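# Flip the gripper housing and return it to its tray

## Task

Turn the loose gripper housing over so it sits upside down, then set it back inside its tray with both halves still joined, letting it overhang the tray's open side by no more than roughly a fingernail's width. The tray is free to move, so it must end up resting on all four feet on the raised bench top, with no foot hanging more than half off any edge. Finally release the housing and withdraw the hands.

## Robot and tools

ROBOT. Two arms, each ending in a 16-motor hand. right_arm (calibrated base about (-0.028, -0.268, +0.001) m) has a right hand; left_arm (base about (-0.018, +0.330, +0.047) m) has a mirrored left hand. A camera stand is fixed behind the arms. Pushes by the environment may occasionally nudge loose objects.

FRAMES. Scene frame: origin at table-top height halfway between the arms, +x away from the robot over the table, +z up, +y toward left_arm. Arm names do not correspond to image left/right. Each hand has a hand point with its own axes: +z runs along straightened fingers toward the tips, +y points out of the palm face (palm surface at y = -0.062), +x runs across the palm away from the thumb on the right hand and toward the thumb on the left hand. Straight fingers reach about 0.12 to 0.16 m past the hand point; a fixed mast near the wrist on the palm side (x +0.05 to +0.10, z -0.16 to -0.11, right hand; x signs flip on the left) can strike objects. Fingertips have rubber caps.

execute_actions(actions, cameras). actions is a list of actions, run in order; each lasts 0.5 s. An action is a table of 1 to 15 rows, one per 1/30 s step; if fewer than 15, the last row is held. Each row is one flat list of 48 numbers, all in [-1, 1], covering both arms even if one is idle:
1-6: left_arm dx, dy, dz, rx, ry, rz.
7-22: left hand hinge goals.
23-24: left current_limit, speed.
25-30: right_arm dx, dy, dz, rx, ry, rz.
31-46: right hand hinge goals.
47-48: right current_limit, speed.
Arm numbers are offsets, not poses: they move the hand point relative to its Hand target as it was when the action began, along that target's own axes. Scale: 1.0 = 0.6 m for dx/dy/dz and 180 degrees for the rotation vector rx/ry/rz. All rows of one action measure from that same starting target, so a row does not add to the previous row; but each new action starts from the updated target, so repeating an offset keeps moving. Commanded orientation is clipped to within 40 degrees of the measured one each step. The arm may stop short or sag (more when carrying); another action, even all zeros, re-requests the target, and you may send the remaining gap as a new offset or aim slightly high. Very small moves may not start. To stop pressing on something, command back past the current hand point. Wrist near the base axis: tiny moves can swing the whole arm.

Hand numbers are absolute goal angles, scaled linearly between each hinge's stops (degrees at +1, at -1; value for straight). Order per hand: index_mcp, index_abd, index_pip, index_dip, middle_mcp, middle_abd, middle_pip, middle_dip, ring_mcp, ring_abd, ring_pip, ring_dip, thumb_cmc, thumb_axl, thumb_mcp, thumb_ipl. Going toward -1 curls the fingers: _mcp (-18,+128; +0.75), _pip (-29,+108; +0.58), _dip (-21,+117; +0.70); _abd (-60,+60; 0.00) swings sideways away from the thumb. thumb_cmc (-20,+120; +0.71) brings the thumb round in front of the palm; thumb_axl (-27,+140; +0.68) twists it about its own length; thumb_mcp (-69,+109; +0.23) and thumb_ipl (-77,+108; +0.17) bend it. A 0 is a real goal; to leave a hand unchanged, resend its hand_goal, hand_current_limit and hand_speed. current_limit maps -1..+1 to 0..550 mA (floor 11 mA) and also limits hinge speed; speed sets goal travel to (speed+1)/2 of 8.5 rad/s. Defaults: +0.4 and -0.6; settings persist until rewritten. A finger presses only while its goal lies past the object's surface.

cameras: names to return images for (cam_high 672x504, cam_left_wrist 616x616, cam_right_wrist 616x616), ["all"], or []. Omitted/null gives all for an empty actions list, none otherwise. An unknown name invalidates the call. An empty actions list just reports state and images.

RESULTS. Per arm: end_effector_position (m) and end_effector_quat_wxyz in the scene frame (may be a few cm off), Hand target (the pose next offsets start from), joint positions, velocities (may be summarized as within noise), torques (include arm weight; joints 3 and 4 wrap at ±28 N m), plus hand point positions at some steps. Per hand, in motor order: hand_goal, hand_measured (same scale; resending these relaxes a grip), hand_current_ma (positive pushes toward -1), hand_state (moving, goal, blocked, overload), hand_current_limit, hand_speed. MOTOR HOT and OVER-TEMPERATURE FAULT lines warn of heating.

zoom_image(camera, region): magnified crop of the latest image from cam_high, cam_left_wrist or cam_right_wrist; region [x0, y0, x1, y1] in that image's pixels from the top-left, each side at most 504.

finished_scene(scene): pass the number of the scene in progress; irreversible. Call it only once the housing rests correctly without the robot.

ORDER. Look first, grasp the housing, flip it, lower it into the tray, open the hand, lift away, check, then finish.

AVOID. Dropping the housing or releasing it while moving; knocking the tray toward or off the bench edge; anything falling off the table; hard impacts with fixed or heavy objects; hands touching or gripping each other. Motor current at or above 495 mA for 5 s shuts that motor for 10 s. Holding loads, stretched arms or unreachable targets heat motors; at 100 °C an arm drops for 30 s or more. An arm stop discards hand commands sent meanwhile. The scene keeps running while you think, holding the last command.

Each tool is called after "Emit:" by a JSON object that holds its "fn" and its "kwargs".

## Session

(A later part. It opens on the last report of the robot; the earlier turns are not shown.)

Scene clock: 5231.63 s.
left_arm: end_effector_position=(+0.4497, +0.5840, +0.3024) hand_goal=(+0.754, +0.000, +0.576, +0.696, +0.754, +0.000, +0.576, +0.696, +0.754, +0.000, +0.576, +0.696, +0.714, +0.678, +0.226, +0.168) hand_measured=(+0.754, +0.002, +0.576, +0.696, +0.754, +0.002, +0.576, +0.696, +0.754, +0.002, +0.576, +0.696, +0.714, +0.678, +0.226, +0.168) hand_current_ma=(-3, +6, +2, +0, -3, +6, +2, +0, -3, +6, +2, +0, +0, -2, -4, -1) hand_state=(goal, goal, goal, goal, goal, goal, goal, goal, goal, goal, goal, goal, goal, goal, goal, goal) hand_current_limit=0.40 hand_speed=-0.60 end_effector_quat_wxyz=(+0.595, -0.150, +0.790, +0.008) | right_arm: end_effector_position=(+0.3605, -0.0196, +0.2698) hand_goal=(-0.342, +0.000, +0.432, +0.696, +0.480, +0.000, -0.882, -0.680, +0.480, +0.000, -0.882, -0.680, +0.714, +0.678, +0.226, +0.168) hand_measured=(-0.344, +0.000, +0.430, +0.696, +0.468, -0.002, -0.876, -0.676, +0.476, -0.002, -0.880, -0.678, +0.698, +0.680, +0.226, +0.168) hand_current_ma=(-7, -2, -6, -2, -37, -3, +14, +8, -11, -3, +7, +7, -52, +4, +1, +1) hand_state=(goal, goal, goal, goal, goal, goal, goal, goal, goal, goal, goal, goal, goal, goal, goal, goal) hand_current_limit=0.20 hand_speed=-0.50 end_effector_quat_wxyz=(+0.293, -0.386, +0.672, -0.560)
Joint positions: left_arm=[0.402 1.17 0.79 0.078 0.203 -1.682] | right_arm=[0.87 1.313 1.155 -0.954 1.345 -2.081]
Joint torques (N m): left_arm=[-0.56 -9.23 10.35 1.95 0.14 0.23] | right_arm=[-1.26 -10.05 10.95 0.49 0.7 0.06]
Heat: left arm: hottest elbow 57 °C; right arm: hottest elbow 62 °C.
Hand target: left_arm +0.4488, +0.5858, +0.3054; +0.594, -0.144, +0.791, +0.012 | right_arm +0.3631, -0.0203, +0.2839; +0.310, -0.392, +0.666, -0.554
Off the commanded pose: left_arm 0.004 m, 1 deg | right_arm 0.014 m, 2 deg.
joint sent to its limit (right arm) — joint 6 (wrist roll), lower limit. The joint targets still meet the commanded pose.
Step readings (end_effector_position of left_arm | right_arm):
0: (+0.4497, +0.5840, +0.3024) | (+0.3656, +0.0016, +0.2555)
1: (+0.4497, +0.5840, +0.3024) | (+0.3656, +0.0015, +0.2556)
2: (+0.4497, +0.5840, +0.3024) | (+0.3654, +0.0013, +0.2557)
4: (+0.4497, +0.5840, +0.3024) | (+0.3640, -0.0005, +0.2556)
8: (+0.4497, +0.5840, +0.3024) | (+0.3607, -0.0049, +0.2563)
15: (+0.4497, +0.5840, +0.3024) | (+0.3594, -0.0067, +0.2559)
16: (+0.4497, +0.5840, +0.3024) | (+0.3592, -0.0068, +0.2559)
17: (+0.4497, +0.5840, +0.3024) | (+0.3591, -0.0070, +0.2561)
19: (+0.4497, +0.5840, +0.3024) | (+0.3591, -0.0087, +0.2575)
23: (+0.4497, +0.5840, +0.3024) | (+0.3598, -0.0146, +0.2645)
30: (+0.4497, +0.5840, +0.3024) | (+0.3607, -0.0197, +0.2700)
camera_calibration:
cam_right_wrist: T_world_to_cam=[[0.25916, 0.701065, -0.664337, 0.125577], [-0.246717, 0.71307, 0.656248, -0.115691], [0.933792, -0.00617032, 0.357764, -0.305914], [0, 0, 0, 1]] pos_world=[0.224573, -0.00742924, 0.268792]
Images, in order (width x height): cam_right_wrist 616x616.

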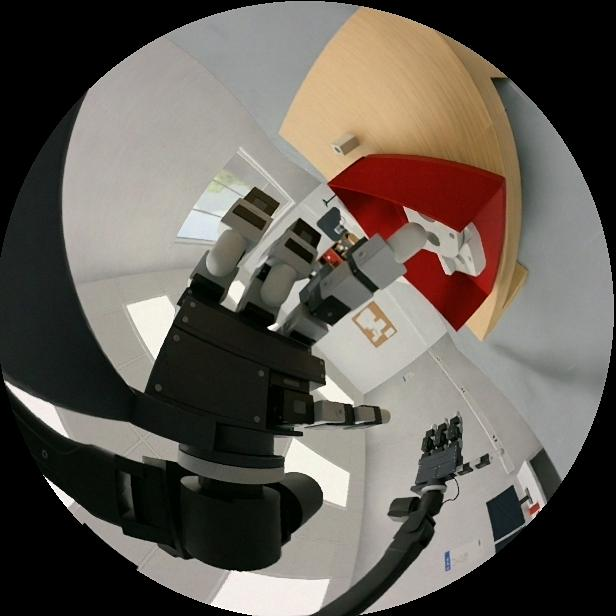

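Emit:
{"fn": "execute_actions", "kwargs": {"actions": [[[0,0,0,0,0,0,0.754,0,0.576,0.696,0.754,0,0.576,0.696,0.754,0,0.576,0.696,0.714,0.678,0.226,0.168,0.4,-0.6,0,-0.065,-0.0137,0,0,0,-0.342,0,0.431,0.696,0.48,0,-0.883,-0.681,0.48,0,-0.883,-0.681,0.714,0.678,0.226,0.168,0.2,-0.5]],[[0,0,0,0,0,0,0.754,0,0.576,0.696,0.754,0,0.576,0.696,0.754,0,0.576,0.696,0.714,0.678,0.226,0.168,0.4,-0.6,0,0,0,-0.1437,0.0176,0.0218,0.48,0,-0.883,-0.681,0.48,0,-0.883,-0.681,0.48,0,-0.883,-0.681,0.714,0.678,0.226,0.168,0.2,-0.6]],[[0,0,0,0,0,0,0.754,0,0.576,0.696,0.754,0,0.576,0.696,0.754,0,0.576,0.696,0.714,0.678,0.226,0.168,0.4,-0.6,0,0,0,-0.1437,0.0176,0.0218,0.48,0,-0.883,-0.681,0.48,0,-0.883,-0.681,0.48,0,-0.883,-0.681,0.714,0.678,0.226,0.168,0.2,-0.6]],[[0,0,0,0,0,0,0.754,0,0.576,0.696,0.754,0,0.576,0.696,0.754,0,0.576,0.696,0.714,0.678,0.226,0.168,0.4,-0.6,0,0,0,-0.1437,0.0176,0.0218,0.48,0,-0.883,-0.681,0.48,0,-0.883,-0.681,0.48,0,-0.883,-0.681,0.714,0.678,0.226,0.168,0.2,-0.6]]], "cameras": ["cam_right_wrist"]}}

Emit:
{"fn": "zoom_image", "kwargs": {"camera": "cam_right_wrist", "region": [260, 120, 420, 260]}}

Scene clock: 5243.13 s.
left_arm: end_effector_position=(+0.4497, +0.5840, +0.3024) hand_goal=(+0.754, +0.000, +0.576, +0.696, +0.754, +0.000, +0.576, +0.696, +0.754, +0.000, +0.576, +0.696, +0.714, +0.678, +0.226, +0.168) hand_measured=(+0.754, +0.002, +0.576, +0.696, +0.754, +0.002, +0.576, +0.696, +0.754, +0.002, +0.576, +0.696, +0.714, +0.678, +0.226, +0.168) hand_current_ma=(-3, +6, +2, +0, -3, +6, +2, +0, -3, +6, +2, +0, +0, -2, -4, -1) hand_state=(goal, goal, goal, goal, goal, goal, goal, goal, goal, goal, goal, goal, goal, goal, goal, goal) hand_current_limit=0.40 hand_speed=-0.60 end_effector_quat_wxyz=(+0.595, -0.150, +0.790, +0.008) | right_arm: end_effector_position=(+0.3584, -0.0238, +0.3105) hand_goal=(+0.480, +0.000, -0.882, -0.680, +0.480, +0.000, -0.882, -0.680, +0.480, +0.000, -0.882, -0.680, +0.714, +0.678, +0.226, +0.168) hand_measured=(+0.482, +0.000, -0.876, -0.678, +0.482, -0.002, -0.876, -0.678, +0.482, -0.002, -0.880, -0.678, +0.714, +0.680, +0.224, +0.168) hand_current_ma=(+4, -2, +17, +7, +4, -3, +14, +6, +4, -3, +7, +7, -2, +4, -8, +1) hand_state=(goal, goal, goal, goal, goal, goal, goal, goal, goal, goal, goal, goal, goal, goal, goal, goal) hand_current_limit=0.20 hand_speed=-0.60 end_effector_quat_wxyz=(+0.011, -0.383, +0.924, -0.008)
Joint positions: left_arm=[0.402 1.17 0.79 0.078 0.203 -1.682] | right_arm=[0.347 1.538 1.662 -1.671 0.015 -1.978]
Joint torques (N m): left_arm=[-1.32 -9.35 10.21 2.02 0.17 0.25] | right_arm=[-0.32 -11.46 11.84 -0.27 -0.26 -0.05]
Heat: left arm: hottest elbow 57 °C; right arm: hottest elbow 63 °C.
Hand target: left_arm +0.4488, +0.5858, +0.3054; +0.594, -0.144, +0.791, +0.012 | right_arm +0.3631, -0.0191, +0.3238; -0.004, -0.391, +0.920, -0.012
Off the commanded pose: left_arm 0.004 m, 1 deg | right_arm 0.015 m, 2 deg.
joint sent to its limit (right arm) — joint 4 (wrist pitch), lower limit. The joint targets are off in orientation, not in position.
Step readings (end_effector_position of left_arm | right_arm):
0: (+0.4497, +0.5840, +0.3024) | (+0.3605, -0.0196, +0.2698)
1: (+0.4497, +0.5840, +0.3024) | (+0.3604, -0.0199, +0.2697)
2: (+0.4497, +0.5840, +0.3024) | (+0.3595, -0.0210, +0.2696)
4: (+0.4497, +0.5840, +0.3024) | (+0.3569, -0.0243, +0.2708)
8: (+0.4497, +0.5840, +0.3024) | (+0.3563, -0.0250, +0.2817)
15: (+0.4497, +0.5840, +0.3024) | (+0.3572, -0.0238, +0.2962)
16: (+0.4497, +0.5840, +0.3024) | (+0.3563, -0.0224, +0.2947)
17: (+0.4497, +0.5840, +0.3024) | (+0.3533, -0.0178, +0.2890)
19: (+0.4497, +0.5840, +0.3024) | (+0.3452, -0.0088, +0.2792)
23: (+0.4497, +0.5840, +0.3024) | (+0.3466, -0.0206, +0.2902)
30: (+0.4497, +0.5840, +0.3024) | (+0.3534, -0.0319, +0.3173)
31: (+0.4497, +0.5840, +0.3024) | (+0.3521, -0.0290, +0.3162)
32: (+0.4497, +0.5840, +0.3024) | (+0.3470, -0.0228, +0.3131)
34: (+0.4497, +0.5840, +0.3024) | (+0.3375, -0.0100, +0.3088)
38: (+0.4497, +0.5840, +0.3024) | (+0.3484, -0.0182, +0.3085)
45: (+0.4497, +0.5840, +0.3024) | (+0.3551, -0.0295, +0.3042)
46: (+0.4497, +0.5840, +0.3024) | (+0.3530, -0.0269, +0.3044)
47: (+0.4497, +0.5840, +0.3024) | (+0.3478, -0.0200, +0.3067)
49: (+0.4497, +0.5840, +0.3024) | (+0.3393, -0.0062, +0.3154)
53: (+0.4497, +0.5840, +0.3024) | (+0.3515, -0.0144, +0.3204)
60: (+0.4497, +0.5840, +0.3024) | (+0.3608, -0.0260, +0.3102)
camera_calibration:
cam_right_wrist: T_world_to_cam=[[0.0726704, 0.997186, 0.0184194, 0.0179437], [0.680374, -0.0630693, 0.730146, -0.5136], [0.729253, -0.0405279, -0.683043, 0.0771169], [0, 0, 0, 1]] pos_world=[0.291899, -0.0471602, 0.427347]
Images, in order (width x height): cam_right_wrist 616x616.

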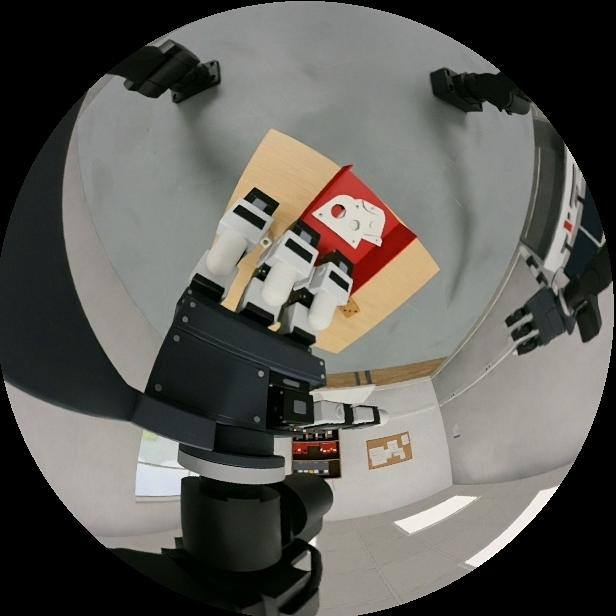

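Scaled by 3.150 from the camera's 616x616 image, which has a finer 880x880 frame.

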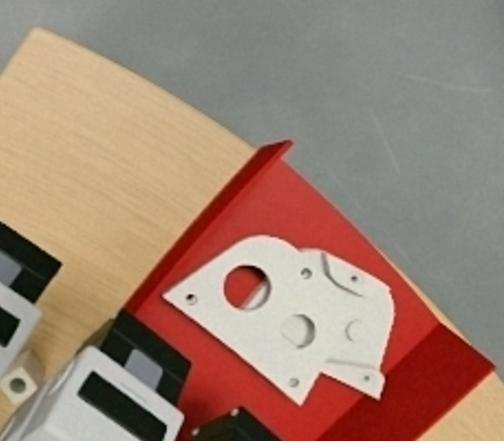

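Emit:
{"fn": "execute_actions", "kwargs": {"actions": [[[0,0,0,0,0,0,0.754,0,0.576,0.696,0.754,0,0.576,0.696,0.754,0,0.576,0.696,0.714,0.678,0.226,0.168,0.4,-0.6,0,0,0,0.1437,-0.0176,-0.0218,0.48,0,-0.883,-0.681,0.48,0,-0.883,-0.681,0.48,0,-0.883,-0.681,0.714,0.678,0.226,0.168,0.2,-0.6]],[[0,0,0,0,0,0,0.754,0,0.576,0.696,0.754,0,0.576,0.696,0.754,0,0.576,0.696,0.714,0.678,0.226,0.168,0.4,-0.6,0,0,0,0.1437,-0.0176,-0.0218,0.48,0,-0.883,-0.681,0.48,0,-0.883,-0.681,0.48,0,-0.883,-0.681,0.714,0.678,0.226,0.168,0.2,-0.6]],[[0,0,0,0,0,0,0.754,0,0.576,0.696,0.754,0,0.576,0.696,0.754,0,0.576,0.696,0.714,0.678,0.226,0.168,0.4,-0.6,0,0,0,0.1437,-0.0176,-0.0218,-0.342,0,0.431,0.696,0.48,0,-0.883,-0.681,0.48,0,-0.883,-0.681,0.714,0.678,0.226,0.168,0.2,-0.6]],[[0,0,0,0,0,0,0.754,0,0.576,0.696,0.754,0,0.576,0.696,0.754,0,0.576,0.696,0.714,0.678,0.226,0.168,0.4,-0.6,-0.0066,0.044,0.0295,0,0,0,-0.342,0,0.431,0.696,0.48,0,-0.883,-0.681,0.48,0,-0.883,-0.681,0.714,0.678,0.226,0.168,0.2,-0.5]]], "cameras": ["cam_right_wrist"]}}

Emit:
{"fn": "zoom_image", "kwargs": {"camera": "cam_right_wrist", "region": [300, 120, 540, 320]}}

Scene clock: 5265.00 s.
left_arm: end_effector_position=(+0.4497, +0.5840, +0.3024) hand_goal=(+0.754, +0.000, +0.576, +0.696, +0.754, +0.000, +0.576, +0.696, +0.754, +0.000, +0.576, +0.696, +0.714, +0.678, +0.226, +0.168) hand_measured=(+0.754, +0.002, +0.576, +0.696, +0.754, +0.002, +0.576, +0.696, +0.754, +0.002, +0.576, +0.696, +0.714, +0.678, +0.226, +0.168) hand_current_ma=(-3, +6, +2, +0, -3, +6, +2, +0, -3, +6, +2, +0, +0, -2, -4, -1) hand_state=(goal, goal, goal, goal, goal, goal, goal, goal, goal, goal, goal, goal, goal, goal, goal, goal) hand_current_limit=0.40 hand_speed=-0.60 end_effector_quat_wxyz=(+0.595, -0.150, +0.790, +0.008) | right_arm: end_effector_position=(+0.3725, -0.0224, +0.2945) hand_goal=(-0.342, +0.000, +0.432, +0.696, +0.480, +0.000, -0.882, -0.680, +0.480, +0.000, -0.882, -0.680, +0.714, +0.678, +0.226, +0.168) hand_measured=(-0.340, +0.000, +0.430, +0.694, +0.476, -0.002, -0.876, -0.678, +0.476, -0.002, -0.880, -0.678, +0.708, +0.680, +0.224, +0.168) hand_current_ma=(+6, -2, -6, -7, -9, -3, +14, +6, -10, -3, +7, +7, -19, +4, -8, +1) hand_state=(goal, goal, goal, goal, goal, goal, goal, goal, goal, goal, goal, goal, goal, goal, goal, goal) hand_current_limit=0.20 hand_speed=-0.50 end_effector_quat_wxyz=(+0.291, -0.374, +0.680, -0.560)
Joint positions: left_arm=[0.402 1.17 0.79 0.078 0.203 -1.682] | right_arm=[0.843 1.321 1.228 -1.004 1.339 -2.079]
Joint torques (N m): left_arm=[-0.97 -9.23 10.35 2.03 0.2 0.24] | right_arm=[-1.03 -9.11 9.29 1.29 0.69 0.05]
Heat: left arm: hottest elbow 57 °C; right arm: hottest elbow 63 °C.
Hand target: left_arm +0.4488, +0.5858, +0.3054; +0.594, -0.144, +0.791, +0.012 | right_arm +0.3754, -0.0225, +0.2944; +0.310, -0.392, +0.666, -0.554
Off the commanded pose: left_arm 0.004 m, 1 deg | right_arm 0.003 m, 4 deg.
joint sent to its limit (right arm) — joint 6 (wrist roll), lower limit. The joint targets are off in orientation, not in position.
Step readings (end_effector_position of left_arm | right_arm):
0: (+0.4497, +0.5840, +0.3024) | (+0.3584, -0.0238, +0.3105)
1: (+0.4497, +0.5840, +0.3024) | (+0.3589, -0.0254, +0.3094)
2: (+0.4497, +0.5840, +0.3024) | (+0.3617, -0.0321, +0.3050)
4: (+0.4497, +0.5840, +0.3024) | (+0.3697, -0.0427, +0.2983)
8: (+0.4497, +0.5840, +0.3024) | (+0.3687, -0.0285, +0.3048)
15: (+0.4497, +0.5840, +0.3024) | (+0.3578, -0.0169, +0.3218)
16: (+0.4497, +0.5840, +0.3024) | (+0.3598, -0.0195, +0.3216)
17: (+0.4497, +0.5840, +0.3024) | (+0.3658, -0.0266, +0.3203)
19: (+0.4497, +0.5840, +0.3024) | (+0.3769, -0.0396, +0.3175)
23: (+0.4497, +0.5840, +0.3024) | (+0.3678, -0.0288, +0.3150)
30: (+0.4497, +0.5840, +0.3024) | (+0.3601, -0.0158, +0.3178)
31: (+0.4497, +0.5840, +0.3024) | (+0.3621, -0.0179, +0.3181)
32: (+0.4497, +0.5840, +0.3024) | (+0.3681, -0.0246, +0.3208)
34: (+0.4497, +0.5840, +0.3024) | (+0.3758, -0.0364, +0.3258)
38: (+0.4497, +0.5840, +0.3024) | (+0.3651, -0.0260, +0.3221)
45: (+0.4497, +0.5840, +0.3024) | (+0.3624, -0.0129, +0.3116)
46: (+0.4497, +0.5840, +0.3024) | (+0.3628, -0.0131, +0.3111)
47: (+0.4497, +0.5840, +0.3024) | (+0.3640, -0.0135, +0.3107)
49: (+0.4497, +0.5840, +0.3024) | (+0.3670, -0.0147, +0.3072)
53: (+0.4497, +0.5840, +0.3024) | (+0.3701, -0.0202, +0.2968)
60: (+0.4497, +0.5840, +0.3024) | (+0.3724, -0.0225, +0.2944)
camera_calibration:
cam_right_wrist: T_world_to_cam=[[0.279894, 0.704833, -0.65182, 0.129529], [-0.232946, 0.708528, 0.666126, -0.135178], [0.931341, -0.0346058, 0.362501, -0.326993], [0, 0, 0, 1]] pos_world=[0.236798, -0.00683482, 0.29301]
Images, in order (width x height): cam_right_wrist 616x616.

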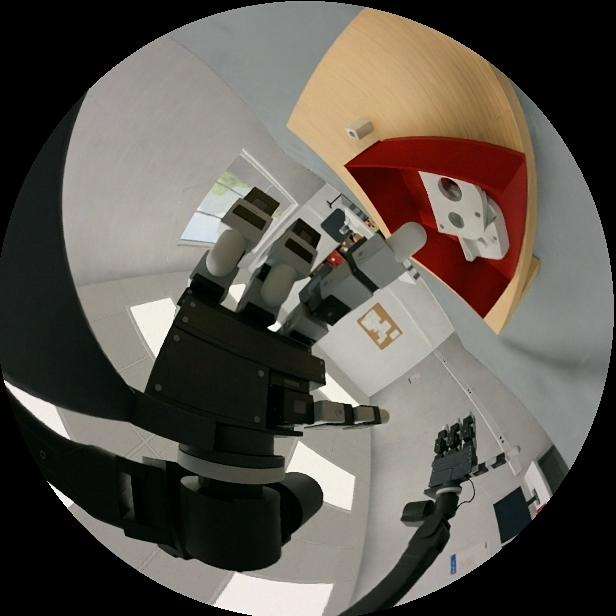

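Scaled by 2.100 from the camera's 616x616 image, which has a finer 880x880 frame.

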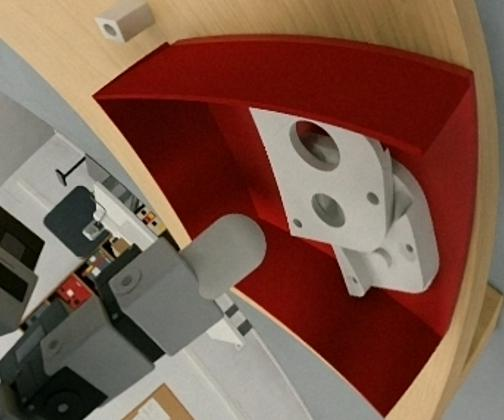

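Emit:
{"fn": "execute_actions", "kwargs": {"actions": [[[0,0,0,0,0,0,0.754,0,0.576,0.696,0.754,0,0.576,0.696,0.754,0,0.576,0.696,0.714,0.678,0.226,0.168,0.4,-0.6,0.003,0.0265,0.0362,0,0.0652,0.0139,0.206,0,-0.225,0.696,0.48,0,-0.883,-0.681,0.48,0,-0.883,-0.681,-0.572,0.678,0.3,0.168,0.2,-0.5]],[[0,0,0,0,0,0,0.754,0,0.576,0.696,0.754,0,0.576,0.696,0.754,0,0.576,0.696,0.714,0.678,0.226,0.168,0.4,-0.6,0,0.0326,0.0069,0,0,0,0.206,0,-0.225,0.696,0.48,0,-0.883,-0.681,0.48,0,-0.883,-0.681,-0.572,0.678,0.3,0.168,0.2,-0.5]]], "cameras": ["cam_right_wrist"]}}

Emit:
{"fn": "zoom_image", "kwargs": {"camera": "cam_right_wrist", "region": [300, 120, 540, 320]}}

Scene clock: 5319.90 s.
left_arm: end_effector_position=(+0.4497, +0.5840, +0.3024) hand_goal=(+0.754, +0.000, +0.576, +0.696, +0.754, +0.000, +0.576, +0.696, +0.754, +0.000, +0.576, +0.696, +0.714, +0.678, +0.226, +0.168) hand_measured=(+0.754, +0.002, +0.576, +0.696, +0.754, +0.002, +0.576, +0.696, +0.754, +0.002, +0.576, +0.696, +0.714, +0.678, +0.226, +0.168) hand_current_ma=(-3, +6, +2, +0, -3, +6, +2, +0, -3, +6, +2, +0, +0, -2, -4, -1) hand_state=(goal, goal, goal, goal, goal, goal, goal, goal, goal, goal, goal, goal, goal, goal, goal, goal) hand_current_limit=0.40 hand_speed=-0.60 end_effector_quat_wxyz=(+0.595, -0.150, +0.790, +0.008) | right_arm: end_effector_position=(+0.3791, -0.0447, +0.2423) hand_goal=(+0.206, +0.000, -0.224, +0.696, +0.480, +0.000, -0.882, -0.680, +0.480, +0.000, -0.882, -0.680, -0.572, +0.678, +0.300, +0.168) hand_measured=(+0.204, +0.000, -0.220, +0.694, +0.476, -0.002, -0.876, -0.678, +0.476, -0.002, -0.880, -0.678, -0.568, +0.680, +0.296, +0.168) hand_current_ma=(-2, -2, +9, -7, -10, -3, +13, +6, -11, -3, +7, +7, +8, +4, -12, +1) hand_state=(goal, goal, goal, goal, goal, goal, goal, goal, goal, goal, goal, goal, goal, goal, goal, goal) hand_current_limit=0.20 hand_speed=-0.50 end_effector_quat_wxyz=(+0.245, -0.332, +0.695, -0.589)
Joint positions: left_arm=[0.402 1.17 0.79 0.078 0.203 -1.682] | right_arm=[0.81 1.461 1.244 -1.368 1.382 -1.608]
Joint torques (N m): left_arm=[-0.32 -9.41 10.35 2.04 0.14 0.31] | right_arm=[-0.97 -9.11 12.55 -0.31 0.73 0.14]
Heat: left arm: hottest elbow 57 °C; right arm: hottest elbow 64 °C.
Hand target: left_arm +0.4488, +0.5858, +0.3054; +0.594, -0.144, +0.791, +0.012 | right_arm +0.3901, -0.0340, +0.2548; +0.253, -0.318, +0.702, -0.584
Off the commanded pose: left_arm 0.004 m, 1 deg | right_arm 0.020 m, 2 deg.
Step readings (end_effector_position of left_arm | right_arm):
0: (+0.4497, +0.5840, +0.3024) | (+0.3724, -0.0224, +0.2945)
1: (+0.4497, +0.5840, +0.3024) | (+0.3725, -0.0225, +0.2946)
2: (+0.4497, +0.5840, +0.3024) | (+0.3734, -0.0240, +0.2950)
4: (+0.4497, +0.5840, +0.3024) | (+0.3747, -0.0294, +0.2936)
8: (+0.4497, +0.5840, +0.3024) | (+0.3785, -0.0380, +0.2778)
15: (+0.4497, +0.5840, +0.3024) | (+0.3778, -0.0454, +0.2542)
16: (+0.4497, +0.5840, +0.3024) | (+0.3771, -0.0461, +0.2530)
17: (+0.4497, +0.5840, +0.3024) | (+0.3769, -0.0463, +0.2522)
19: (+0.4497, +0.5840, +0.3024) | (+0.3774, -0.0459, +0.2508)
23: (+0.4497, +0.5840, +0.3024) | (+0.3778, -0.0455, +0.2455)
30: (+0.4497, +0.5840, +0.3024) | (+0.3784, -0.0453, +0.2428)
camera_calibration:
cam_right_wrist: T_world_to_cam=[[0.370459, 0.638595, -0.674505, 0.0775744], [-0.130455, 0.754746, 0.642915, -0.11416], [0.919642, -0.150181, 0.36291, -0.315943], [0, 0, 0, 1]] pos_world=[0.246924, -0.0108252, 0.240379]
Images, in order (width x height): cam_right_wrist 616x616.

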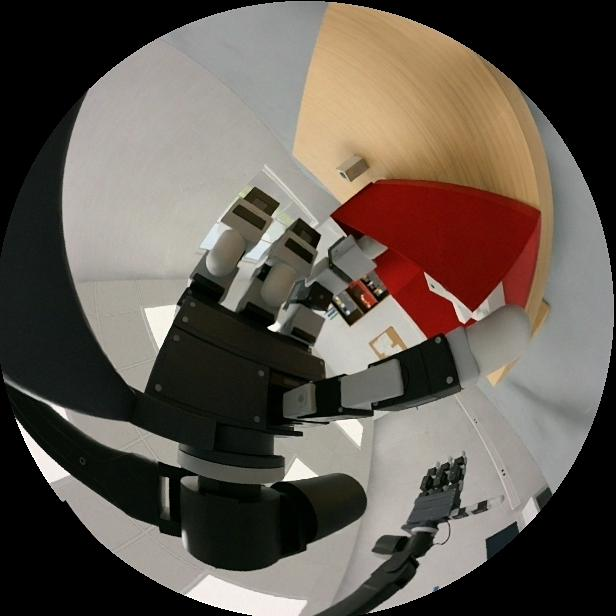

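Scaled by 2.100 from the camera's 616x616 image, which has a finer 880x880 frame.

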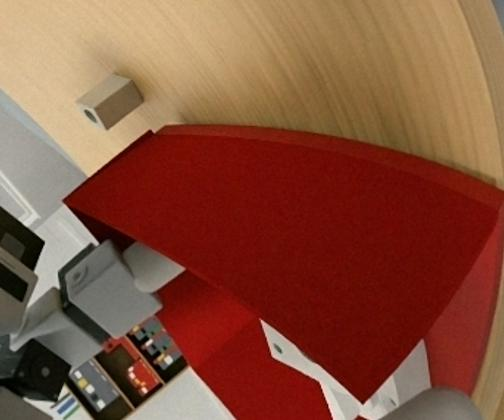

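Emit:
{"fn": "execute_actions", "kwargs": {"actions": [[[0,0,0,0,0,0,0.754,0,0.576,0.696,0.754,0,0.576,0.696,0.754,0,0.576,0.696,0.714,0.678,0.226,0.168,0.4,-0.6,-0.0263,0,-0.0065,0,0,0,0.206,0,-0.225,0.696,0.48,0,-0.883,-0.681,0.48,0,-0.883,-0.681,-0.572,0.678,0.3,0.168,0.2,-0.5]]], "cameras": ["cam_right_wrist","cam_high"]}}

Emit:
{"fn": "zoom_image", "kwargs": {"camera": "cam_high", "region": [230, 200, 400, 340]}}

Scene clock: 5330.60 s.
left_arm: end_effector_position=(+0.4497, +0.5840, +0.3024) hand_goal=(+0.754, +0.000, +0.576, +0.696, +0.754, +0.000, +0.576, +0.696, +0.754, +0.000, +0.576, +0.696, +0.714, +0.678, +0.226, +0.168) hand_measured=(+0.754, +0.002, +0.576, +0.696, +0.754, +0.002, +0.576, +0.696, +0.754, +0.002, +0.576, +0.696, +0.714, +0.678, +0.226, +0.168) hand_current_ma=(-3, +6, +2, +0, -3, +6, +2, +0, -3, +6, +2, +0, +0, -2, -4, -1) hand_state=(goal, goal, goal, goal, goal, goal, goal, goal, goal, goal, goal, goal, goal, goal, goal, goal) hand_current_limit=0.40 hand_speed=-0.60 end_effector_quat_wxyz=(+0.595, -0.150, +0.790, +0.008) | right_arm: end_effector_position=(+0.3889, -0.0339, +0.2424) hand_goal=(+0.206, +0.000, -0.224, +0.696, +0.480, +0.000, -0.882, -0.680, +0.480, +0.000, -0.882, -0.680, -0.572, +0.678, +0.300, +0.168) hand_measured=(+0.204, +0.000, -0.220, +0.694, +0.476, -0.002, -0.876, -0.678, +0.476, -0.002, -0.880, -0.678, -0.570, +0.680, +0.296, +0.168) hand_current_ma=(-6, -2, +9, -7, -10, -3, +13, +6, -11, -3, +7, +7, +6, +4, -12, +1) hand_state=(goal, goal, goal, goal, goal, goal, goal, goal, goal, goal, goal, goal, goal, goal, goal, goal) hand_current_limit=0.20 hand_speed=-0.50 end_effector_quat_wxyz=(+0.241, -0.329, +0.697, -0.590)
Joint positions: left_arm=[0.402 1.17 0.79 0.078 0.203 -1.682] | right_arm=[0.81 1.514 1.303 -1.433 1.381 -1.549]
Joint torques (N m): left_arm=[-1.08 -8.82 10.3 2.09 0.15 0.3] | right_arm=[-0.38 -9.52 12.38 -0.44 0.75 0.13]
Heat: left arm: hottest elbow 57 °C; right arm: hottest elbow 65 °C.
Hand target: left_arm +0.4488, +0.5858, +0.3054; +0.594, -0.144, +0.791, +0.012 | right_arm +0.3978, -0.0197, +0.2552; +0.253, -0.318, +0.702, -0.585
Off the commanded pose: left_arm 0.004 m, 1 deg | right_arm 0.021 m, 2 deg.
Step readings (end_effector_position of left_arm | right_arm):
0: (+0.4497, +0.5840, +0.3024) | (+0.3791, -0.0447, +0.2423)
1: (+0.4497, +0.5840, +0.3024) | (+0.3792, -0.0445, +0.2423)
2: (+0.4497, +0.5840, +0.3024) | (+0.3795, -0.0442, +0.2424)
4: (+0.4497, +0.5840, +0.3024) | (+0.3815, -0.0418, +0.2431)
8: (+0.4497, +0.5840, +0.3024) | (+0.3875, -0.0351, +0.2433)
15: (+0.4497, +0.5840, +0.3024) | (+0.3886, -0.0341, +0.2425)
camera_calibration:
cam_right_wrist: T_world_to_cam=[[0.376372, 0.633787, -0.675764, 0.0649707], [-0.120857, 0.756753, 0.642432, -0.124665], [0.918552, -0.160123, 0.361418, -0.322848], [0, 0, 0, 1]] pos_world=[0.257033, 0.0014674, 0.240677]
Images, in order (width x height): cam_high 672x504, cam_right_wrist 616x616.

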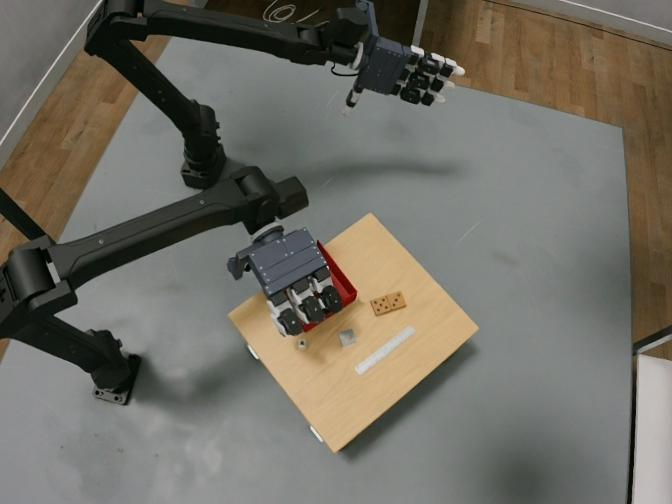

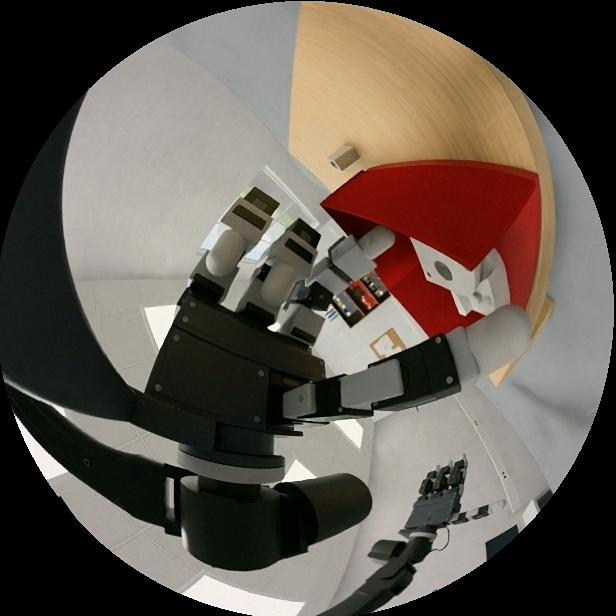

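Scaled by 2.965 from the camera's 672x504 image, which has a finer 960x720 frame.

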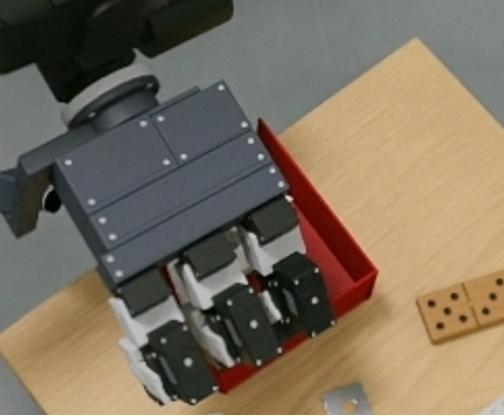

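Emit:
{"fn": "zoom_image", "kwargs": {"camera": "cam_right_wrist", "region": [320, 180, 560, 380]}}

Scaled by 2.100 from the camera's 616x616 image, which has a finer 880x880 frame.

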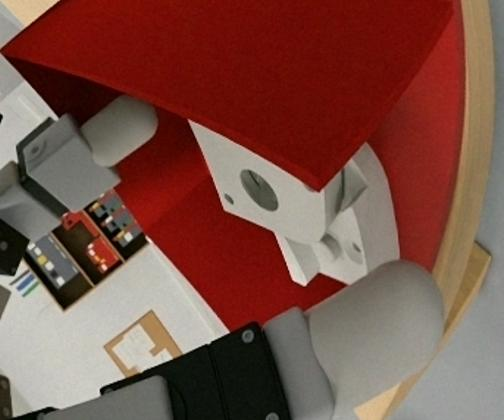

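Emit:
{"fn": "execute_actions", "kwargs": {"actions": [[[0,0,0,0,0,0,0.754,0,0.576,0.696,0.754,0,0.576,0.696,0.754,0,0.576,0.696,0.714,0.678,0.226,0.168,0.4,-0.6,0,0,0,0,0,0,0.105,0,-0.225,0.696,0.48,0,-0.883,-0.681,0.48,0,-0.883,-0.681,-0.572,0.678,0.25,0.168,0.2,-0.6]],[[0,0,0,0,0,0,0.754,0,0.576,0.696,0.754,0,0.576,0.696,0.754,0,0.576,0.696,0.714,0.678,0.226,0.168,0.4,-0.6,0,0.0228,0.0049,0,0,0,0.105,0,-0.225,0.696,0.48,0,-0.883,-0.681,0.48,0,-0.883,-0.681,-0.572,0.678,0.25,0.168,0.2,-0.6]]], "cameras": ["cam_right_wrist"]}}

Emit:
{"fn": "zoom_image", "kwargs": {"camera": "cam_right_wrist", "region": [320, 180, 560, 380]}}

Scene clock: 5349.67 s.
left_arm: end_effector_position=(+0.4497, +0.5840, +0.3024) hand_goal=(+0.754, +0.000, +0.576, +0.696, +0.754, +0.000, +0.576, +0.696, +0.754, +0.000, +0.576, +0.696, +0.714, +0.678, +0.226, +0.168) hand_measured=(+0.754, +0.002, +0.576, +0.696, +0.754, +0.002, +0.576, +0.696, +0.754, +0.002, +0.576, +0.696, +0.714, +0.678, +0.226, +0.168) hand_current_ma=(-3, +6, +2, +0, -3, +6, +2, +0, -3, +6, +2, +0, +0, -2, -4, -1) hand_state=(goal, goal, goal, goal, goal, goal, goal, goal, goal, goal, goal, goal, goal, goal, goal, goal) hand_current_limit=0.40 hand_speed=-0.60 end_effector_quat_wxyz=(+0.595, -0.150, +0.790, +0.008) | right_arm: end_effector_position=(+0.3922, -0.0304, +0.2391) hand_goal=(+0.106, +0.000, -0.224, +0.696, +0.480, +0.000, -0.882, -0.680, +0.480, +0.000, -0.882, -0.680, -0.572, +0.678, +0.250, +0.168) hand_measured=(+0.104, +0.000, -0.220, +0.694, +0.476, -0.002, -0.876, -0.678, +0.476, -0.002, -0.880, -0.678, -0.570, +0.680, +0.252, +0.168) hand_current_ma=(-3, -2, +11, -7, -10, -3, +13, +6, -11, -3, +7, +7, +6, +4, +3, +1) hand_state=(goal, goal, goal, goal, goal, goal, goal, goal, goal, goal, goal, goal, goal, goal, goal, goal) hand_current_limit=0.20 hand_speed=-0.60 end_effector_quat_wxyz=(+0.243, -0.324, +0.699, -0.589)
Joint positions: left_arm=[0.402 1.17 0.79 0.078 0.203 -1.682] | right_arm=[0.81 1.53 1.311 -1.439 1.381 -1.525]
Joint torques (N m): left_arm=[-0.67 -9.47 10.33 1.99 0.17 0.29] | right_arm=[-0.38 -10.23 10.21 0.32 0.77 0.17]
Heat: left arm: hottest elbow 57 °C; right arm: hottest elbow 65 °C.
Hand target: left_arm +0.4488, +0.5858, +0.3054; +0.594, -0.144, +0.791, +0.012 | right_arm +0.3978, -0.0202, +0.2412; +0.253, -0.318, +0.702, -0.585
Off the commanded pose: left_arm 0.004 m, 1 deg | right_arm 0.012 m, 1 deg.
Step readings (end_effector_position of left_arm | right_arm):
0: (+0.4497, +0.5840, +0.3024) | (+0.3889, -0.0339, +0.2424)
1: (+0.4497, +0.5840, +0.3024) | (+0.3889, -0.0339, +0.2424)
2: (+0.4497, +0.5840, +0.3024) | (+0.3889, -0.0340, +0.2425)
4: (+0.4497, +0.5840, +0.3024) | (+0.3897, -0.0338, +0.2443)
8: (+0.4497, +0.5840, +0.3024) | (+0.3900, -0.0329, +0.2457)
15: (+0.4497, +0.5840, +0.3024) | (+0.3898, -0.0330, +0.2440)
16: (+0.4497, +0.5840, +0.3024) | (+0.3898, -0.0330, +0.2438)
17: (+0.4497, +0.5840, +0.3024) | (+0.3899, -0.0329, +0.2437)
19: (+0.4497, +0.5840, +0.3024) | (+0.3902, -0.0326, +0.2431)
23: (+0.4497, +0.5840, +0.3024) | (+0.3913, -0.0314, +0.2407)
30: (+0.4497, +0.5840, +0.3024) | (+0.3922, -0.0305, +0.2391)
camera_calibration:
cam_right_wrist: T_world_to_cam=[[0.384005, 0.636763, -0.668635, 0.0546636], [-0.122183, 0.752831, 0.646775, -0.125441], [0.915211, -0.166669, 0.366893, -0.32436], [0, 0, 0, 1]] pos_world=[0.26054, 0.0055675, 0.236687]
Images, in order (width x height): cam_right_wrist 616x616.

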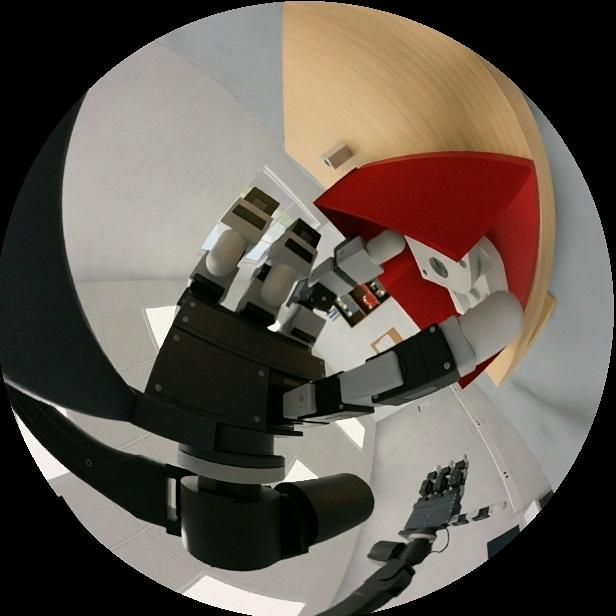

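Scaled by 2.100 from the camera's 616x616 image, which has a finer 880x880 frame.

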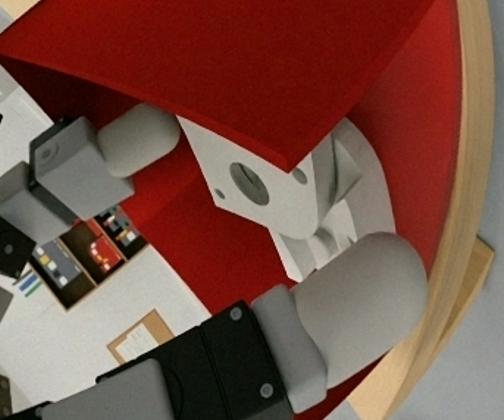

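Emit:
{"fn": "execute_actions", "kwargs": {"actions": [[[0,0,0,0,0,0,0.754,0,0.576,0.696,0.754,0,0.576,0.696,0.754,0,0.576,0.696,0.714,0.678,0.226,0.168,0.4,-0.6,0.007,0.0196,0.0042,0,0,0,0.105,0,-0.225,0.696,0.48,0,-0.883,-0.681,0.48,0,-0.883,-0.681,-0.572,0.678,0.25,0.168,0.2,-0.6]]], "cameras": ["cam_right_wrist"]}}

Emit:
{"fn": "zoom_image", "kwargs": {"camera": "cam_right_wrist", "region": [320, 180, 560, 380]}}

Scene clock: 5356.40 s.
left_arm: end_effector_position=(+0.4497, +0.5840, +0.3024) hand_goal=(+0.754, +0.000, +0.576, +0.696, +0.754, +0.000, +0.576, +0.696, +0.754, +0.000, +0.576, +0.696, +0.714, +0.678, +0.226, +0.168) hand_measured=(+0.754, +0.002, +0.576, +0.696, +0.754, +0.002, +0.576, +0.696, +0.754, +0.002, +0.576, +0.696, +0.714, +0.678, +0.226, +0.168) hand_current_ma=(-3, +6, +2, +0, -3, +6, +2, +0, -3, +6, +2, +0, +0, -2, -4, -1) hand_state=(goal, goal, goal, goal, goal, goal, goal, goal, goal, goal, goal, goal, goal, goal, goal, goal) hand_current_limit=0.40 hand_speed=-0.60 end_effector_quat_wxyz=(+0.595, -0.150, +0.790, +0.008) | right_arm: end_effector_position=(+0.3945, -0.0279, +0.2352) hand_goal=(+0.106, +0.000, -0.224, +0.696, +0.480, +0.000, -0.882, -0.680, +0.480, +0.000, -0.882, -0.680, -0.572, +0.678, +0.250, +0.168) hand_measured=(+0.104, +0.000, -0.222, +0.694, +0.476, -0.002, -0.876, -0.678, +0.476, -0.002, -0.880, -0.678, -0.570, +0.680, +0.252, +0.168) hand_current_ma=(-8, -2, +6, -7, -10, -3, +13, +6, -11, -3, +7, +7, +6, +4, +3, +1) hand_state=(goal, goal, goal, goal, goal, goal, goal, goal, goal, goal, goal, goal, goal, goal, goal, goal) hand_current_limit=0.20 hand_speed=-0.60 end_effector_quat_wxyz=(+0.252, -0.317, +0.703, -0.585)
Joint positions: left_arm=[0.402 1.17 0.79 0.078 0.203 -1.682] | right_arm=[0.81 1.53 1.299 -1.406 1.381 -1.522]
Joint torques (N m): left_arm=[-0.38 -9.7 10.21 1.95 0.14 0.27] | right_arm=[-0.44 -10.4 8.24 0.28 0.79 0.11]
Heat: left arm: hottest elbow 57 °C; right arm: hottest elbow 65 °C.
Hand target: left_arm +0.4488, +0.5858, +0.3054; +0.594, -0.144, +0.791, +0.012 | right_arm +0.3952, -0.0235, +0.2294; +0.253, -0.318, +0.702, -0.584
Off the commanded pose: left_arm 0.004 m, 1 deg | right_arm 0.007 m, 0 deg.
Step readings (end_effector_position of left_arm | right_arm):
0: (+0.4497, +0.5840, +0.3024) | (+0.3922, -0.0304, +0.2391)
1: (+0.4497, +0.5840, +0.3024) | (+0.3923, -0.0304, +0.2392)
2: (+0.4497, +0.5840, +0.3024) | (+0.3926, -0.0300, +0.2392)
4: (+0.4497, +0.5840, +0.3024) | (+0.3937, -0.0288, +0.2393)
8: (+0.4497, +0.5840, +0.3024) | (+0.3946, -0.0278, +0.2377)
15: (+0.4497, +0.5840, +0.3024) | (+0.3943, -0.0281, +0.2352)
camera_calibration:
cam_right_wrist: T_world_to_cam=[[0.395509, 0.648766, -0.650135, 0.0409543], [-0.132567, 0.740763, 0.658556, -0.123539], [0.908844, -0.174278, 0.378984, -0.325162], [0, 0, 0, 1]] pos_world=[0.262947, 0.00827447, 0.231214]
Images, in order (width x height): cam_right_wrist 616x616.

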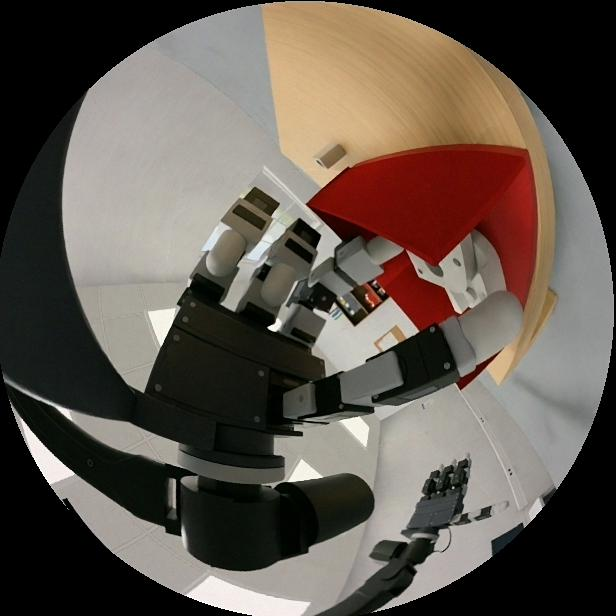

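Scaled by 2.100 from the camera's 616x616 image, which has a finer 880x880 frame.

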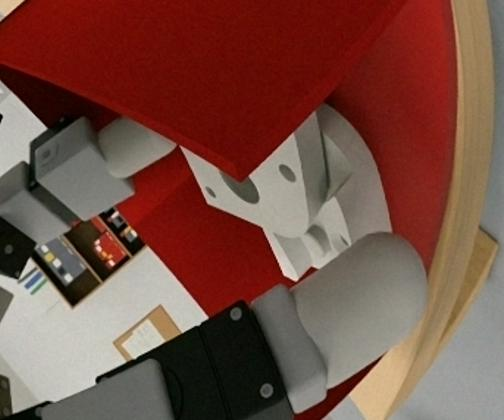

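Emit:
{"fn": "execute_actions", "kwargs": {"actions": [[[0,0,0,0,0,0,0.754,0,0.576,0.696,0.754,0,0.576,0.696,0.754,0,0.576,0.696,0.714,0.678,0.226,0.168,0.4,-0.6,0.022,0.009,0.0019,0,0,0,0.105,0,-0.225,0.696,0.48,0,-0.883,-0.681,0.48,0,-0.883,-0.681,-0.572,0.678,0.25,0.168,0.2,-0.6]]], "cameras": ["cam_right_wrist"]}}

Emit:
{"fn": "zoom_image", "kwargs": {"camera": "cam_right_wrist", "region": [320, 180, 560, 380]}}

Scene clock: 5363.37 s.
left_arm: end_effector_position=(+0.4497, +0.5840, +0.3024) hand_goal=(+0.754, +0.000, +0.576, +0.696, +0.754, +0.000, +0.576, +0.696, +0.754, +0.000, +0.576, +0.696, +0.714, +0.678, +0.226, +0.168) hand_measured=(+0.754, +0.002, +0.576, +0.696, +0.754, +0.002, +0.576, +0.696, +0.754, +0.002, +0.576, +0.696, +0.714, +0.678, +0.226, +0.168) hand_current_ma=(-3, +6, +2, +0, -3, +6, +2, +0, -3, +6, +2, +0, +0, -2, -4, -1) hand_state=(goal, goal, goal, goal, goal, goal, goal, goal, goal, goal, goal, goal, goal, goal, goal, goal) hand_current_limit=0.40 hand_speed=-0.60 end_effector_quat_wxyz=(+0.595, -0.150, +0.790, +0.008) | right_arm: end_effector_position=(+0.3886, -0.0327, +0.2217) hand_goal=(+0.106, +0.000, -0.224, +0.696, +0.480, +0.000, -0.882, -0.680, +0.480, +0.000, -0.882, -0.680, -0.572, +0.678, +0.250, +0.168) hand_measured=(+0.098, +0.002, -0.226, +0.694, +0.476, -0.002, -0.886, -0.678, +0.476, -0.002, -0.880, -0.678, -0.570, +0.680, +0.250, +0.168) hand_current_ma=(-24, +5, -6, -7, -10, -3, -8, +6, -13, -3, +7, +7, +4, +4, +2, +1) hand_state=(goal, goal, goal, goal, goal, goal, goal, goal, goal, goal, goal, goal, goal, goal, goal, goal) hand_current_limit=0.20 hand_speed=-0.60 end_effector_quat_wxyz=(+0.247, -0.322, +0.698, -0.590)
Joint positions: left_arm=[0.402 1.17 0.79 0.078 0.203 -1.682] | right_arm=[0.814 1.528 1.26 -1.391 1.386 -1.516]
Joint torques (N m): left_arm=[-0.38 -9.41 10.13 2.02 0.14 0.26] | right_arm=[-0.67 -12.45 7.56 0.29 0.62 0.1]
Heat: left arm: hottest elbow 57 °C; right arm: hottest elbow 64 °C.
Hand target: left_arm +0.4488, +0.5858, +0.3054; +0.594, -0.144, +0.791, +0.012 | right_arm +0.3864, -0.0335, +0.2239; +0.253, -0.318, +0.702, -0.585
Off the commanded pose: left_arm 0.004 m, 1 deg | right_arm 0.003 m, 1 deg.
Step readings (end_effector_position of left_arm | right_arm):
0: (+0.4497, +0.5840, +0.3024) | (+0.3945, -0.0279, +0.2352)
1: (+0.4497, +0.5840, +0.3024) | (+0.3944, -0.0280, +0.2349)
2: (+0.4497, +0.5840, +0.3024) | (+0.3941, -0.0283, +0.2339)
4: (+0.4497, +0.5840, +0.3024) | (+0.3927, -0.0299, +0.2298)
8: (+0.4497, +0.5840, +0.3024) | (+0.3883, -0.0334, +0.2211)
15: (+0.4497, +0.5840, +0.3024) | (+0.3886, -0.0328, +0.2217)
camera_calibration:
cam_right_wrist: T_world_to_cam=[[0.387828, 0.639145, -0.664141, 0.0434698], [-0.129362, 0.751148, 0.647335, -0.110315], [0.912609, -0.16514, 0.373997, -0.315546], [0, 0, 0, 1]] pos_world=[0.256841, 0.00296998, 0.218294]
Images, in order (width x height): cam_right_wrist 616x616.

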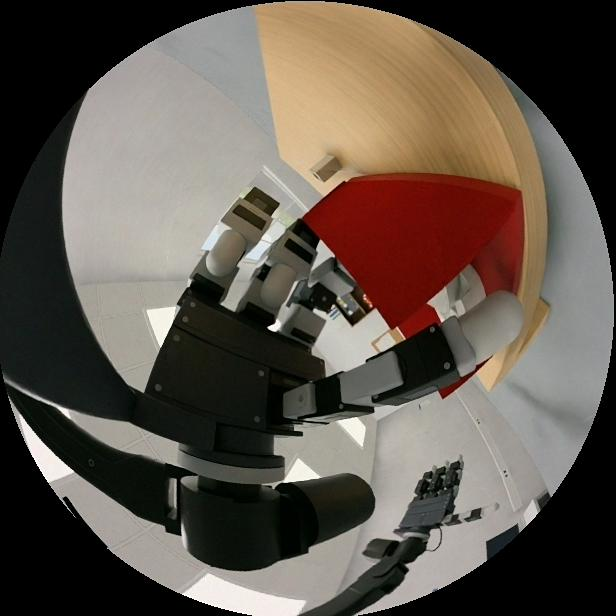

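Scaled by 2.100 from the camera's 616x616 image, which has a finer 880x880 frame.

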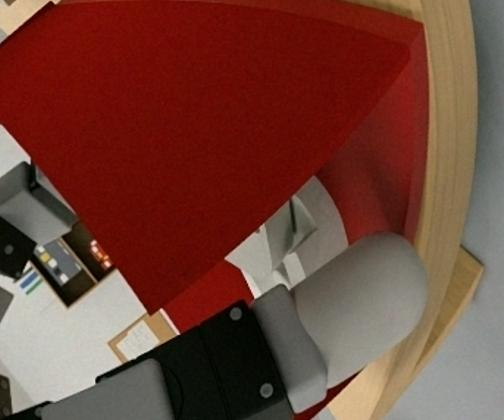

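Emit:
{"fn": "execute_actions", "kwargs": {"actions": [[[0,0,0,0,0,0,0.754,0,0.576,0.696,0.754,0,0.576,0.696,0.754,0,0.576,0.696,0.714,0.678,0.226,0.168,0.4,-0.6,0,-0.0293,-0.0062,0,0,0,0.105,0,-0.225,0.696,0.48,0,-0.883,-0.681,0.48,0,-0.883,-0.681,-0.572,0.678,0.25,0.168,0.2,-0.6]]], "cameras": []}}

Scene clock: 5367.37 s.
left_arm: end_effector_position=(+0.4497, +0.5840, +0.3024) hand_goal=(+0.754, +0.000, +0.576, +0.696, +0.754, +0.000, +0.576, +0.696, +0.754, +0.000, +0.576, +0.696, +0.714, +0.678, +0.226, +0.168) hand_measured=(+0.754, +0.002, +0.576, +0.696, +0.754, +0.002, +0.576, +0.696, +0.754, +0.002, +0.576, +0.696, +0.714, +0.678, +0.226, +0.168) hand_current_ma=(-3, +6, +2, +0, -3, +6, +2, +0, -3, +6, +2, +0, +0, -2, -4, -1) hand_state=(goal, goal, goal, goal, goal, goal, goal, goal, goal, goal, goal, goal, goal, goal, goal, goal) hand_current_limit=0.40 hand_speed=-0.60 end_effector_quat_wxyz=(+0.595, -0.150, +0.790, +0.008) | right_arm: end_effector_position=(+0.3846, -0.0365, +0.2244) hand_goal=(+0.106, +0.000, -0.224, +0.696, +0.480, +0.000, -0.882, -0.680, +0.480, +0.000, -0.882, -0.680, -0.572, +0.678, +0.250, +0.168) hand_measured=(+0.098, +0.002, -0.226, +0.694, +0.476, -0.002, -0.884, -0.678, +0.476, -0.002, -0.880, -0.678, -0.570, +0.680, +0.250, +0.168) hand_current_ma=(-24, +5, -4, -7, -10, -3, -3, +6, -13, -3, +7, +7, +4, +4, +2, +1) hand_state=(goal, goal, goal, goal, goal, goal, goal, goal, goal, goal, goal, goal, goal, goal, goal, goal) hand_current_limit=0.20 hand_speed=-0.60 end_effector_quat_wxyz=(+0.240, -0.327, +0.697, -0.591)
Joint positions: left_arm=[0.402 1.17 0.79 0.078 0.203 -1.682] | right_arm=[0.814 1.52 1.26 -1.416 1.382 -1.516]
Joint torques (N m): left_arm=[-0.91 -9 10.13 1.92 0.15 0.29] | right_arm=[-0.56 -12.45 10.22 -0.47 0.75 0.06]
Heat: left arm: hottest elbow 57 °C; right arm: hottest elbow 63 °C.
Hand target: left_arm +0.4488, +0.5858, +0.3054; +0.594, -0.144, +0.791, +0.012 | right_arm +0.3863, -0.0331, +0.2419; +0.253, -0.318, +0.702, -0.585
Off the commanded pose: left_arm 0.004 m, 1 deg | right_arm 0.018 m, 2 deg.
Step readings (end_effector_position of left_arm | right_arm):
0: (+0.4497, +0.5840, +0.3024) | (+0.3886, -0.0327, +0.2217)
1: (+0.4497, +0.5840, +0.3024) | (+0.3886, -0.0327, +0.2219)
2: (+0.4497, +0.5840, +0.3024) | (+0.3886, -0.0328, +0.2220)
4: (+0.4497, +0.5840, +0.3024) | (+0.3879, -0.0333, +0.2226)
8: (+0.4497, +0.5840, +0.3024) | (+0.3861, -0.0349, +0.2238)
15: (+0.4497, +0.5840, +0.3024) | (+0.3848, -0.0363, +0.2244)
No camera images: "cameras" was empty.

Emit:
{"fn": "execute_actions", "kwargs": {"actions": [[[0,0,0,0,0,0,0.754,0,0.576,0.696,0.754,0,0.576,0.696,0.754,0,0.576,0.696,0.714,0.678,0.226,0.168,0.4,-0.6,-0.004,-0.013,-0.0028,0,0,0,0.11,0,-0.225,0.696,0.48,0,-0.883,-0.681,0.48,0,-0.883,-0.681,-0.572,0.678,0.25,0.168,0.2,-0.6]]], "cameras": ["cam_right_wrist"]}}

Emit:
{"fn": "zoom_image", "kwargs": {"camera": "cam_right_wrist", "region": [320, 180, 560, 380]}}

Scene clock: 5371.83 s.
left_arm: end_effector_position=(+0.4497, +0.5840, +0.3024) hand_goal=(+0.754, +0.000, +0.576, +0.696, +0.754, +0.000, +0.576, +0.696, +0.754, +0.000, +0.576, +0.696, +0.714, +0.678, +0.226, +0.168) hand_measured=(+0.754, +0.002, +0.576, +0.696, +0.754, +0.002, +0.576, +0.696, +0.754, +0.002, +0.576, +0.696, +0.714, +0.678, +0.226, +0.168) hand_current_ma=(-3, +6, +2, +0, -3, +6, +2, +0, -3, +6, +2, +0, +0, -2, -4, -1) hand_state=(goal, goal, goal, goal, goal, goal, goal, goal, goal, goal, goal, goal, goal, goal, goal, goal) hand_current_limit=0.40 hand_speed=-0.60 end_effector_quat_wxyz=(+0.595, -0.150, +0.790, +0.008) | right_arm: end_effector_position=(+0.3821, -0.0394, +0.2243) hand_goal=(+0.110, +0.000, -0.224, +0.696, +0.480, +0.000, -0.882, -0.680, +0.480, +0.000, -0.882, -0.680, -0.572, +0.678, +0.250, +0.168) hand_measured=(+0.100, +0.002, -0.226, +0.694, +0.476, -0.002, -0.884, -0.678, +0.476, -0.002, -0.880, -0.678, -0.570, +0.680, +0.250, +0.168) hand_current_ma=(-34, +5, -4, -7, -10, -3, -3, +6, -13, -3, +7, +7, +4, +4, +2, +1) hand_state=(goal, goal, goal, goal, goal, goal, goal, goal, goal, goal, goal, goal, goal, goal, goal, goal) hand_current_limit=0.20 hand_speed=-0.60 end_effector_quat_wxyz=(+0.233, -0.333, +0.694, -0.594)
Joint positions: left_arm=[0.402 1.17 0.79 0.078 0.203 -1.682] | right_arm=[0.814 1.52 1.26 -1.436 1.382 -1.516]
Joint torques (N m): left_arm=[-0.5 -9.11 10.24 1.99 0.18 0.27] | right_arm=[-0.38 -12.75 11.81 -0.55 0.75 0.05]
Heat: left arm: hottest elbow 57 °C; right arm: hottest elbow 63 °C.
Hand target: left_arm +0.4488, +0.5858, +0.3054; +0.594, -0.144, +0.791, +0.012 | right_arm +0.3879, -0.0311, +0.2498; +0.253, -0.318, +0.702, -0.585
Off the commanded pose: left_arm 0.004 m, 1 deg | right_arm 0.027 m, 3 deg.
Step readings (end_effector_position of left_arm | right_arm):
0: (+0.4497, +0.5840, +0.3024) | (+0.3846, -0.0365, +0.2244)
1: (+0.4497, +0.5840, +0.3024) | (+0.3846, -0.0365, +0.2244)
2: (+0.4497, +0.5840, +0.3024) | (+0.3844, -0.0367, +0.2244)
4: (+0.4497, +0.5840, +0.3024) | (+0.3838, -0.0374, +0.2244)
8: (+0.4497, +0.5840, +0.3024) | (+0.3829, -0.0385, +0.2244)
15: (+0.4497, +0.5840, +0.3024) | (+0.3822, -0.0392, +0.2243)
camera_calibration:
cam_right_wrist: T_world_to_cam=[[0.369775, 0.62249, -0.689762, 0.0639635], [-0.1116, 0.766764, 0.632154, -0.110517], [0.922395, -0.156777, 0.353, -0.310405], [0, 0, 0, 1]] pos_world=[0.25033, -0.00374068, 0.223556]
Images, in order (width x height): cam_right_wrist 616x616.

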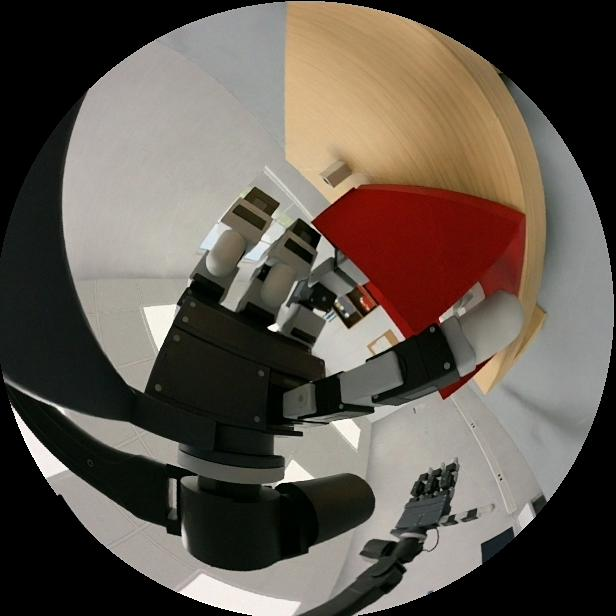

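Scaled by 2.100 from the camera's 616x616 image, which has a finer 880x880 frame.

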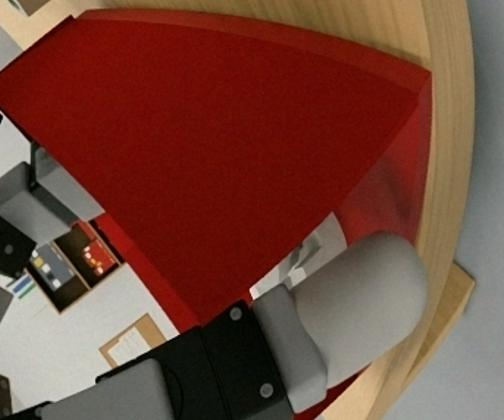

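Emit:
{"fn": "execute_actions", "kwargs": {"actions": [[[0,0,0,0,0,0,0.754,0,0.576,0.696,0.754,0,0.576,0.696,0.754,0,0.576,0.696,0.714,0.678,0.226,0.168,0.4,-0.6,-0.01,-0.012,-0.0026,0,0,0,0.11,0,-0.225,0.696,0.48,0,-0.883,-0.681,0.48,0,-0.883,-0.681,-0.572,0.678,0.25,0.168,0.2,-0.6]]], "cameras": []}}

Scene clock: 5377.60 s.
left_arm: end_effector_position=(+0.4497, +0.5840, +0.3024) hand_goal=(+0.754, +0.000, +0.576, +0.696, +0.754, +0.000, +0.576, +0.696, +0.754, +0.000, +0.576, +0.696, +0.714, +0.678, +0.226, +0.168) hand_measured=(+0.754, +0.002, +0.576, +0.696, +0.754, +0.002, +0.576, +0.696, +0.754, +0.002, +0.576, +0.696, +0.714, +0.678, +0.226, +0.168) hand_current_ma=(-3, +6, +2, +0, -3, +6, +2, +0, -3, +6, +2, +0, +0, -2, -4, -1) hand_state=(goal, goal, goal, goal, goal, goal, goal, goal, goal, goal, goal, goal, goal, goal, goal, goal) hand_current_limit=0.40 hand_speed=-0.60 end_effector_quat_wxyz=(+0.595, -0.150, +0.790, +0.008) | right_arm: end_effector_position=(+0.3847, -0.0362, +0.2346) hand_goal=(+0.110, +0.000, -0.224, +0.696, +0.480, +0.000, -0.882, -0.680, +0.480, +0.000, -0.882, -0.680, -0.572, +0.678, +0.250, +0.168) hand_measured=(+0.100, +0.002, -0.226, +0.694, +0.476, -0.002, -0.884, -0.678, +0.476, -0.002, -0.880, -0.678, -0.570, +0.680, +0.250, +0.168) hand_current_ma=(-34, +5, -4, -7, -10, -3, -3, +6, -13, -3, +7, +7, +4, +4, +2, +1) hand_state=(goal, goal, goal, goal, goal, goal, goal, goal, goal, goal, goal, goal, goal, goal, goal, goal) hand_current_limit=0.20 hand_speed=-0.60 end_effector_quat_wxyz=(+0.236, -0.331, +0.696, -0.592)
Joint positions: left_arm=[0.402 1.17 0.79 0.078 0.203 -1.682] | right_arm=[0.814 1.52 1.287 -1.456 1.381 -1.516]
Joint torques (N m): left_arm=[-0.56 -9.47 10.17 2.15 0.12 0.28] | right_arm=[-0.5 -11.99 12.3 -0.49 0.77 0.04]
Heat: left arm: hottest elbow 57 °C; right arm: hottest elbow 63 °C.
Hand target: left_arm +0.4488, +0.5858, +0.3054; +0.594, -0.144, +0.791, +0.012 | right_arm +0.3919, -0.0264, +0.2571; +0.253, -0.318, +0.702, -0.585
Off the commanded pose: left_arm 0.004 m, 1 deg | right_arm 0.026 m, 3 deg.
Step readings (end_effector_position of left_arm | right_arm):
0: (+0.4497, +0.5840, +0.3024) | (+0.3820, -0.0394, +0.2243)
1: (+0.4497, +0.5840, +0.3024) | (+0.3820, -0.0394, +0.2243)
2: (+0.4497, +0.5840, +0.3024) | (+0.3820, -0.0394, +0.2246)
4: (+0.4497, +0.5840, +0.3024) | (+0.3822, -0.0392, +0.2259)
8: (+0.4497, +0.5840, +0.3024) | (+0.3843, -0.0368, +0.2316)
15: (+0.4497, +0.5840, +0.3024) | (+0.3850, -0.0360, +0.2346)
No camera images: "cameras" was empty.


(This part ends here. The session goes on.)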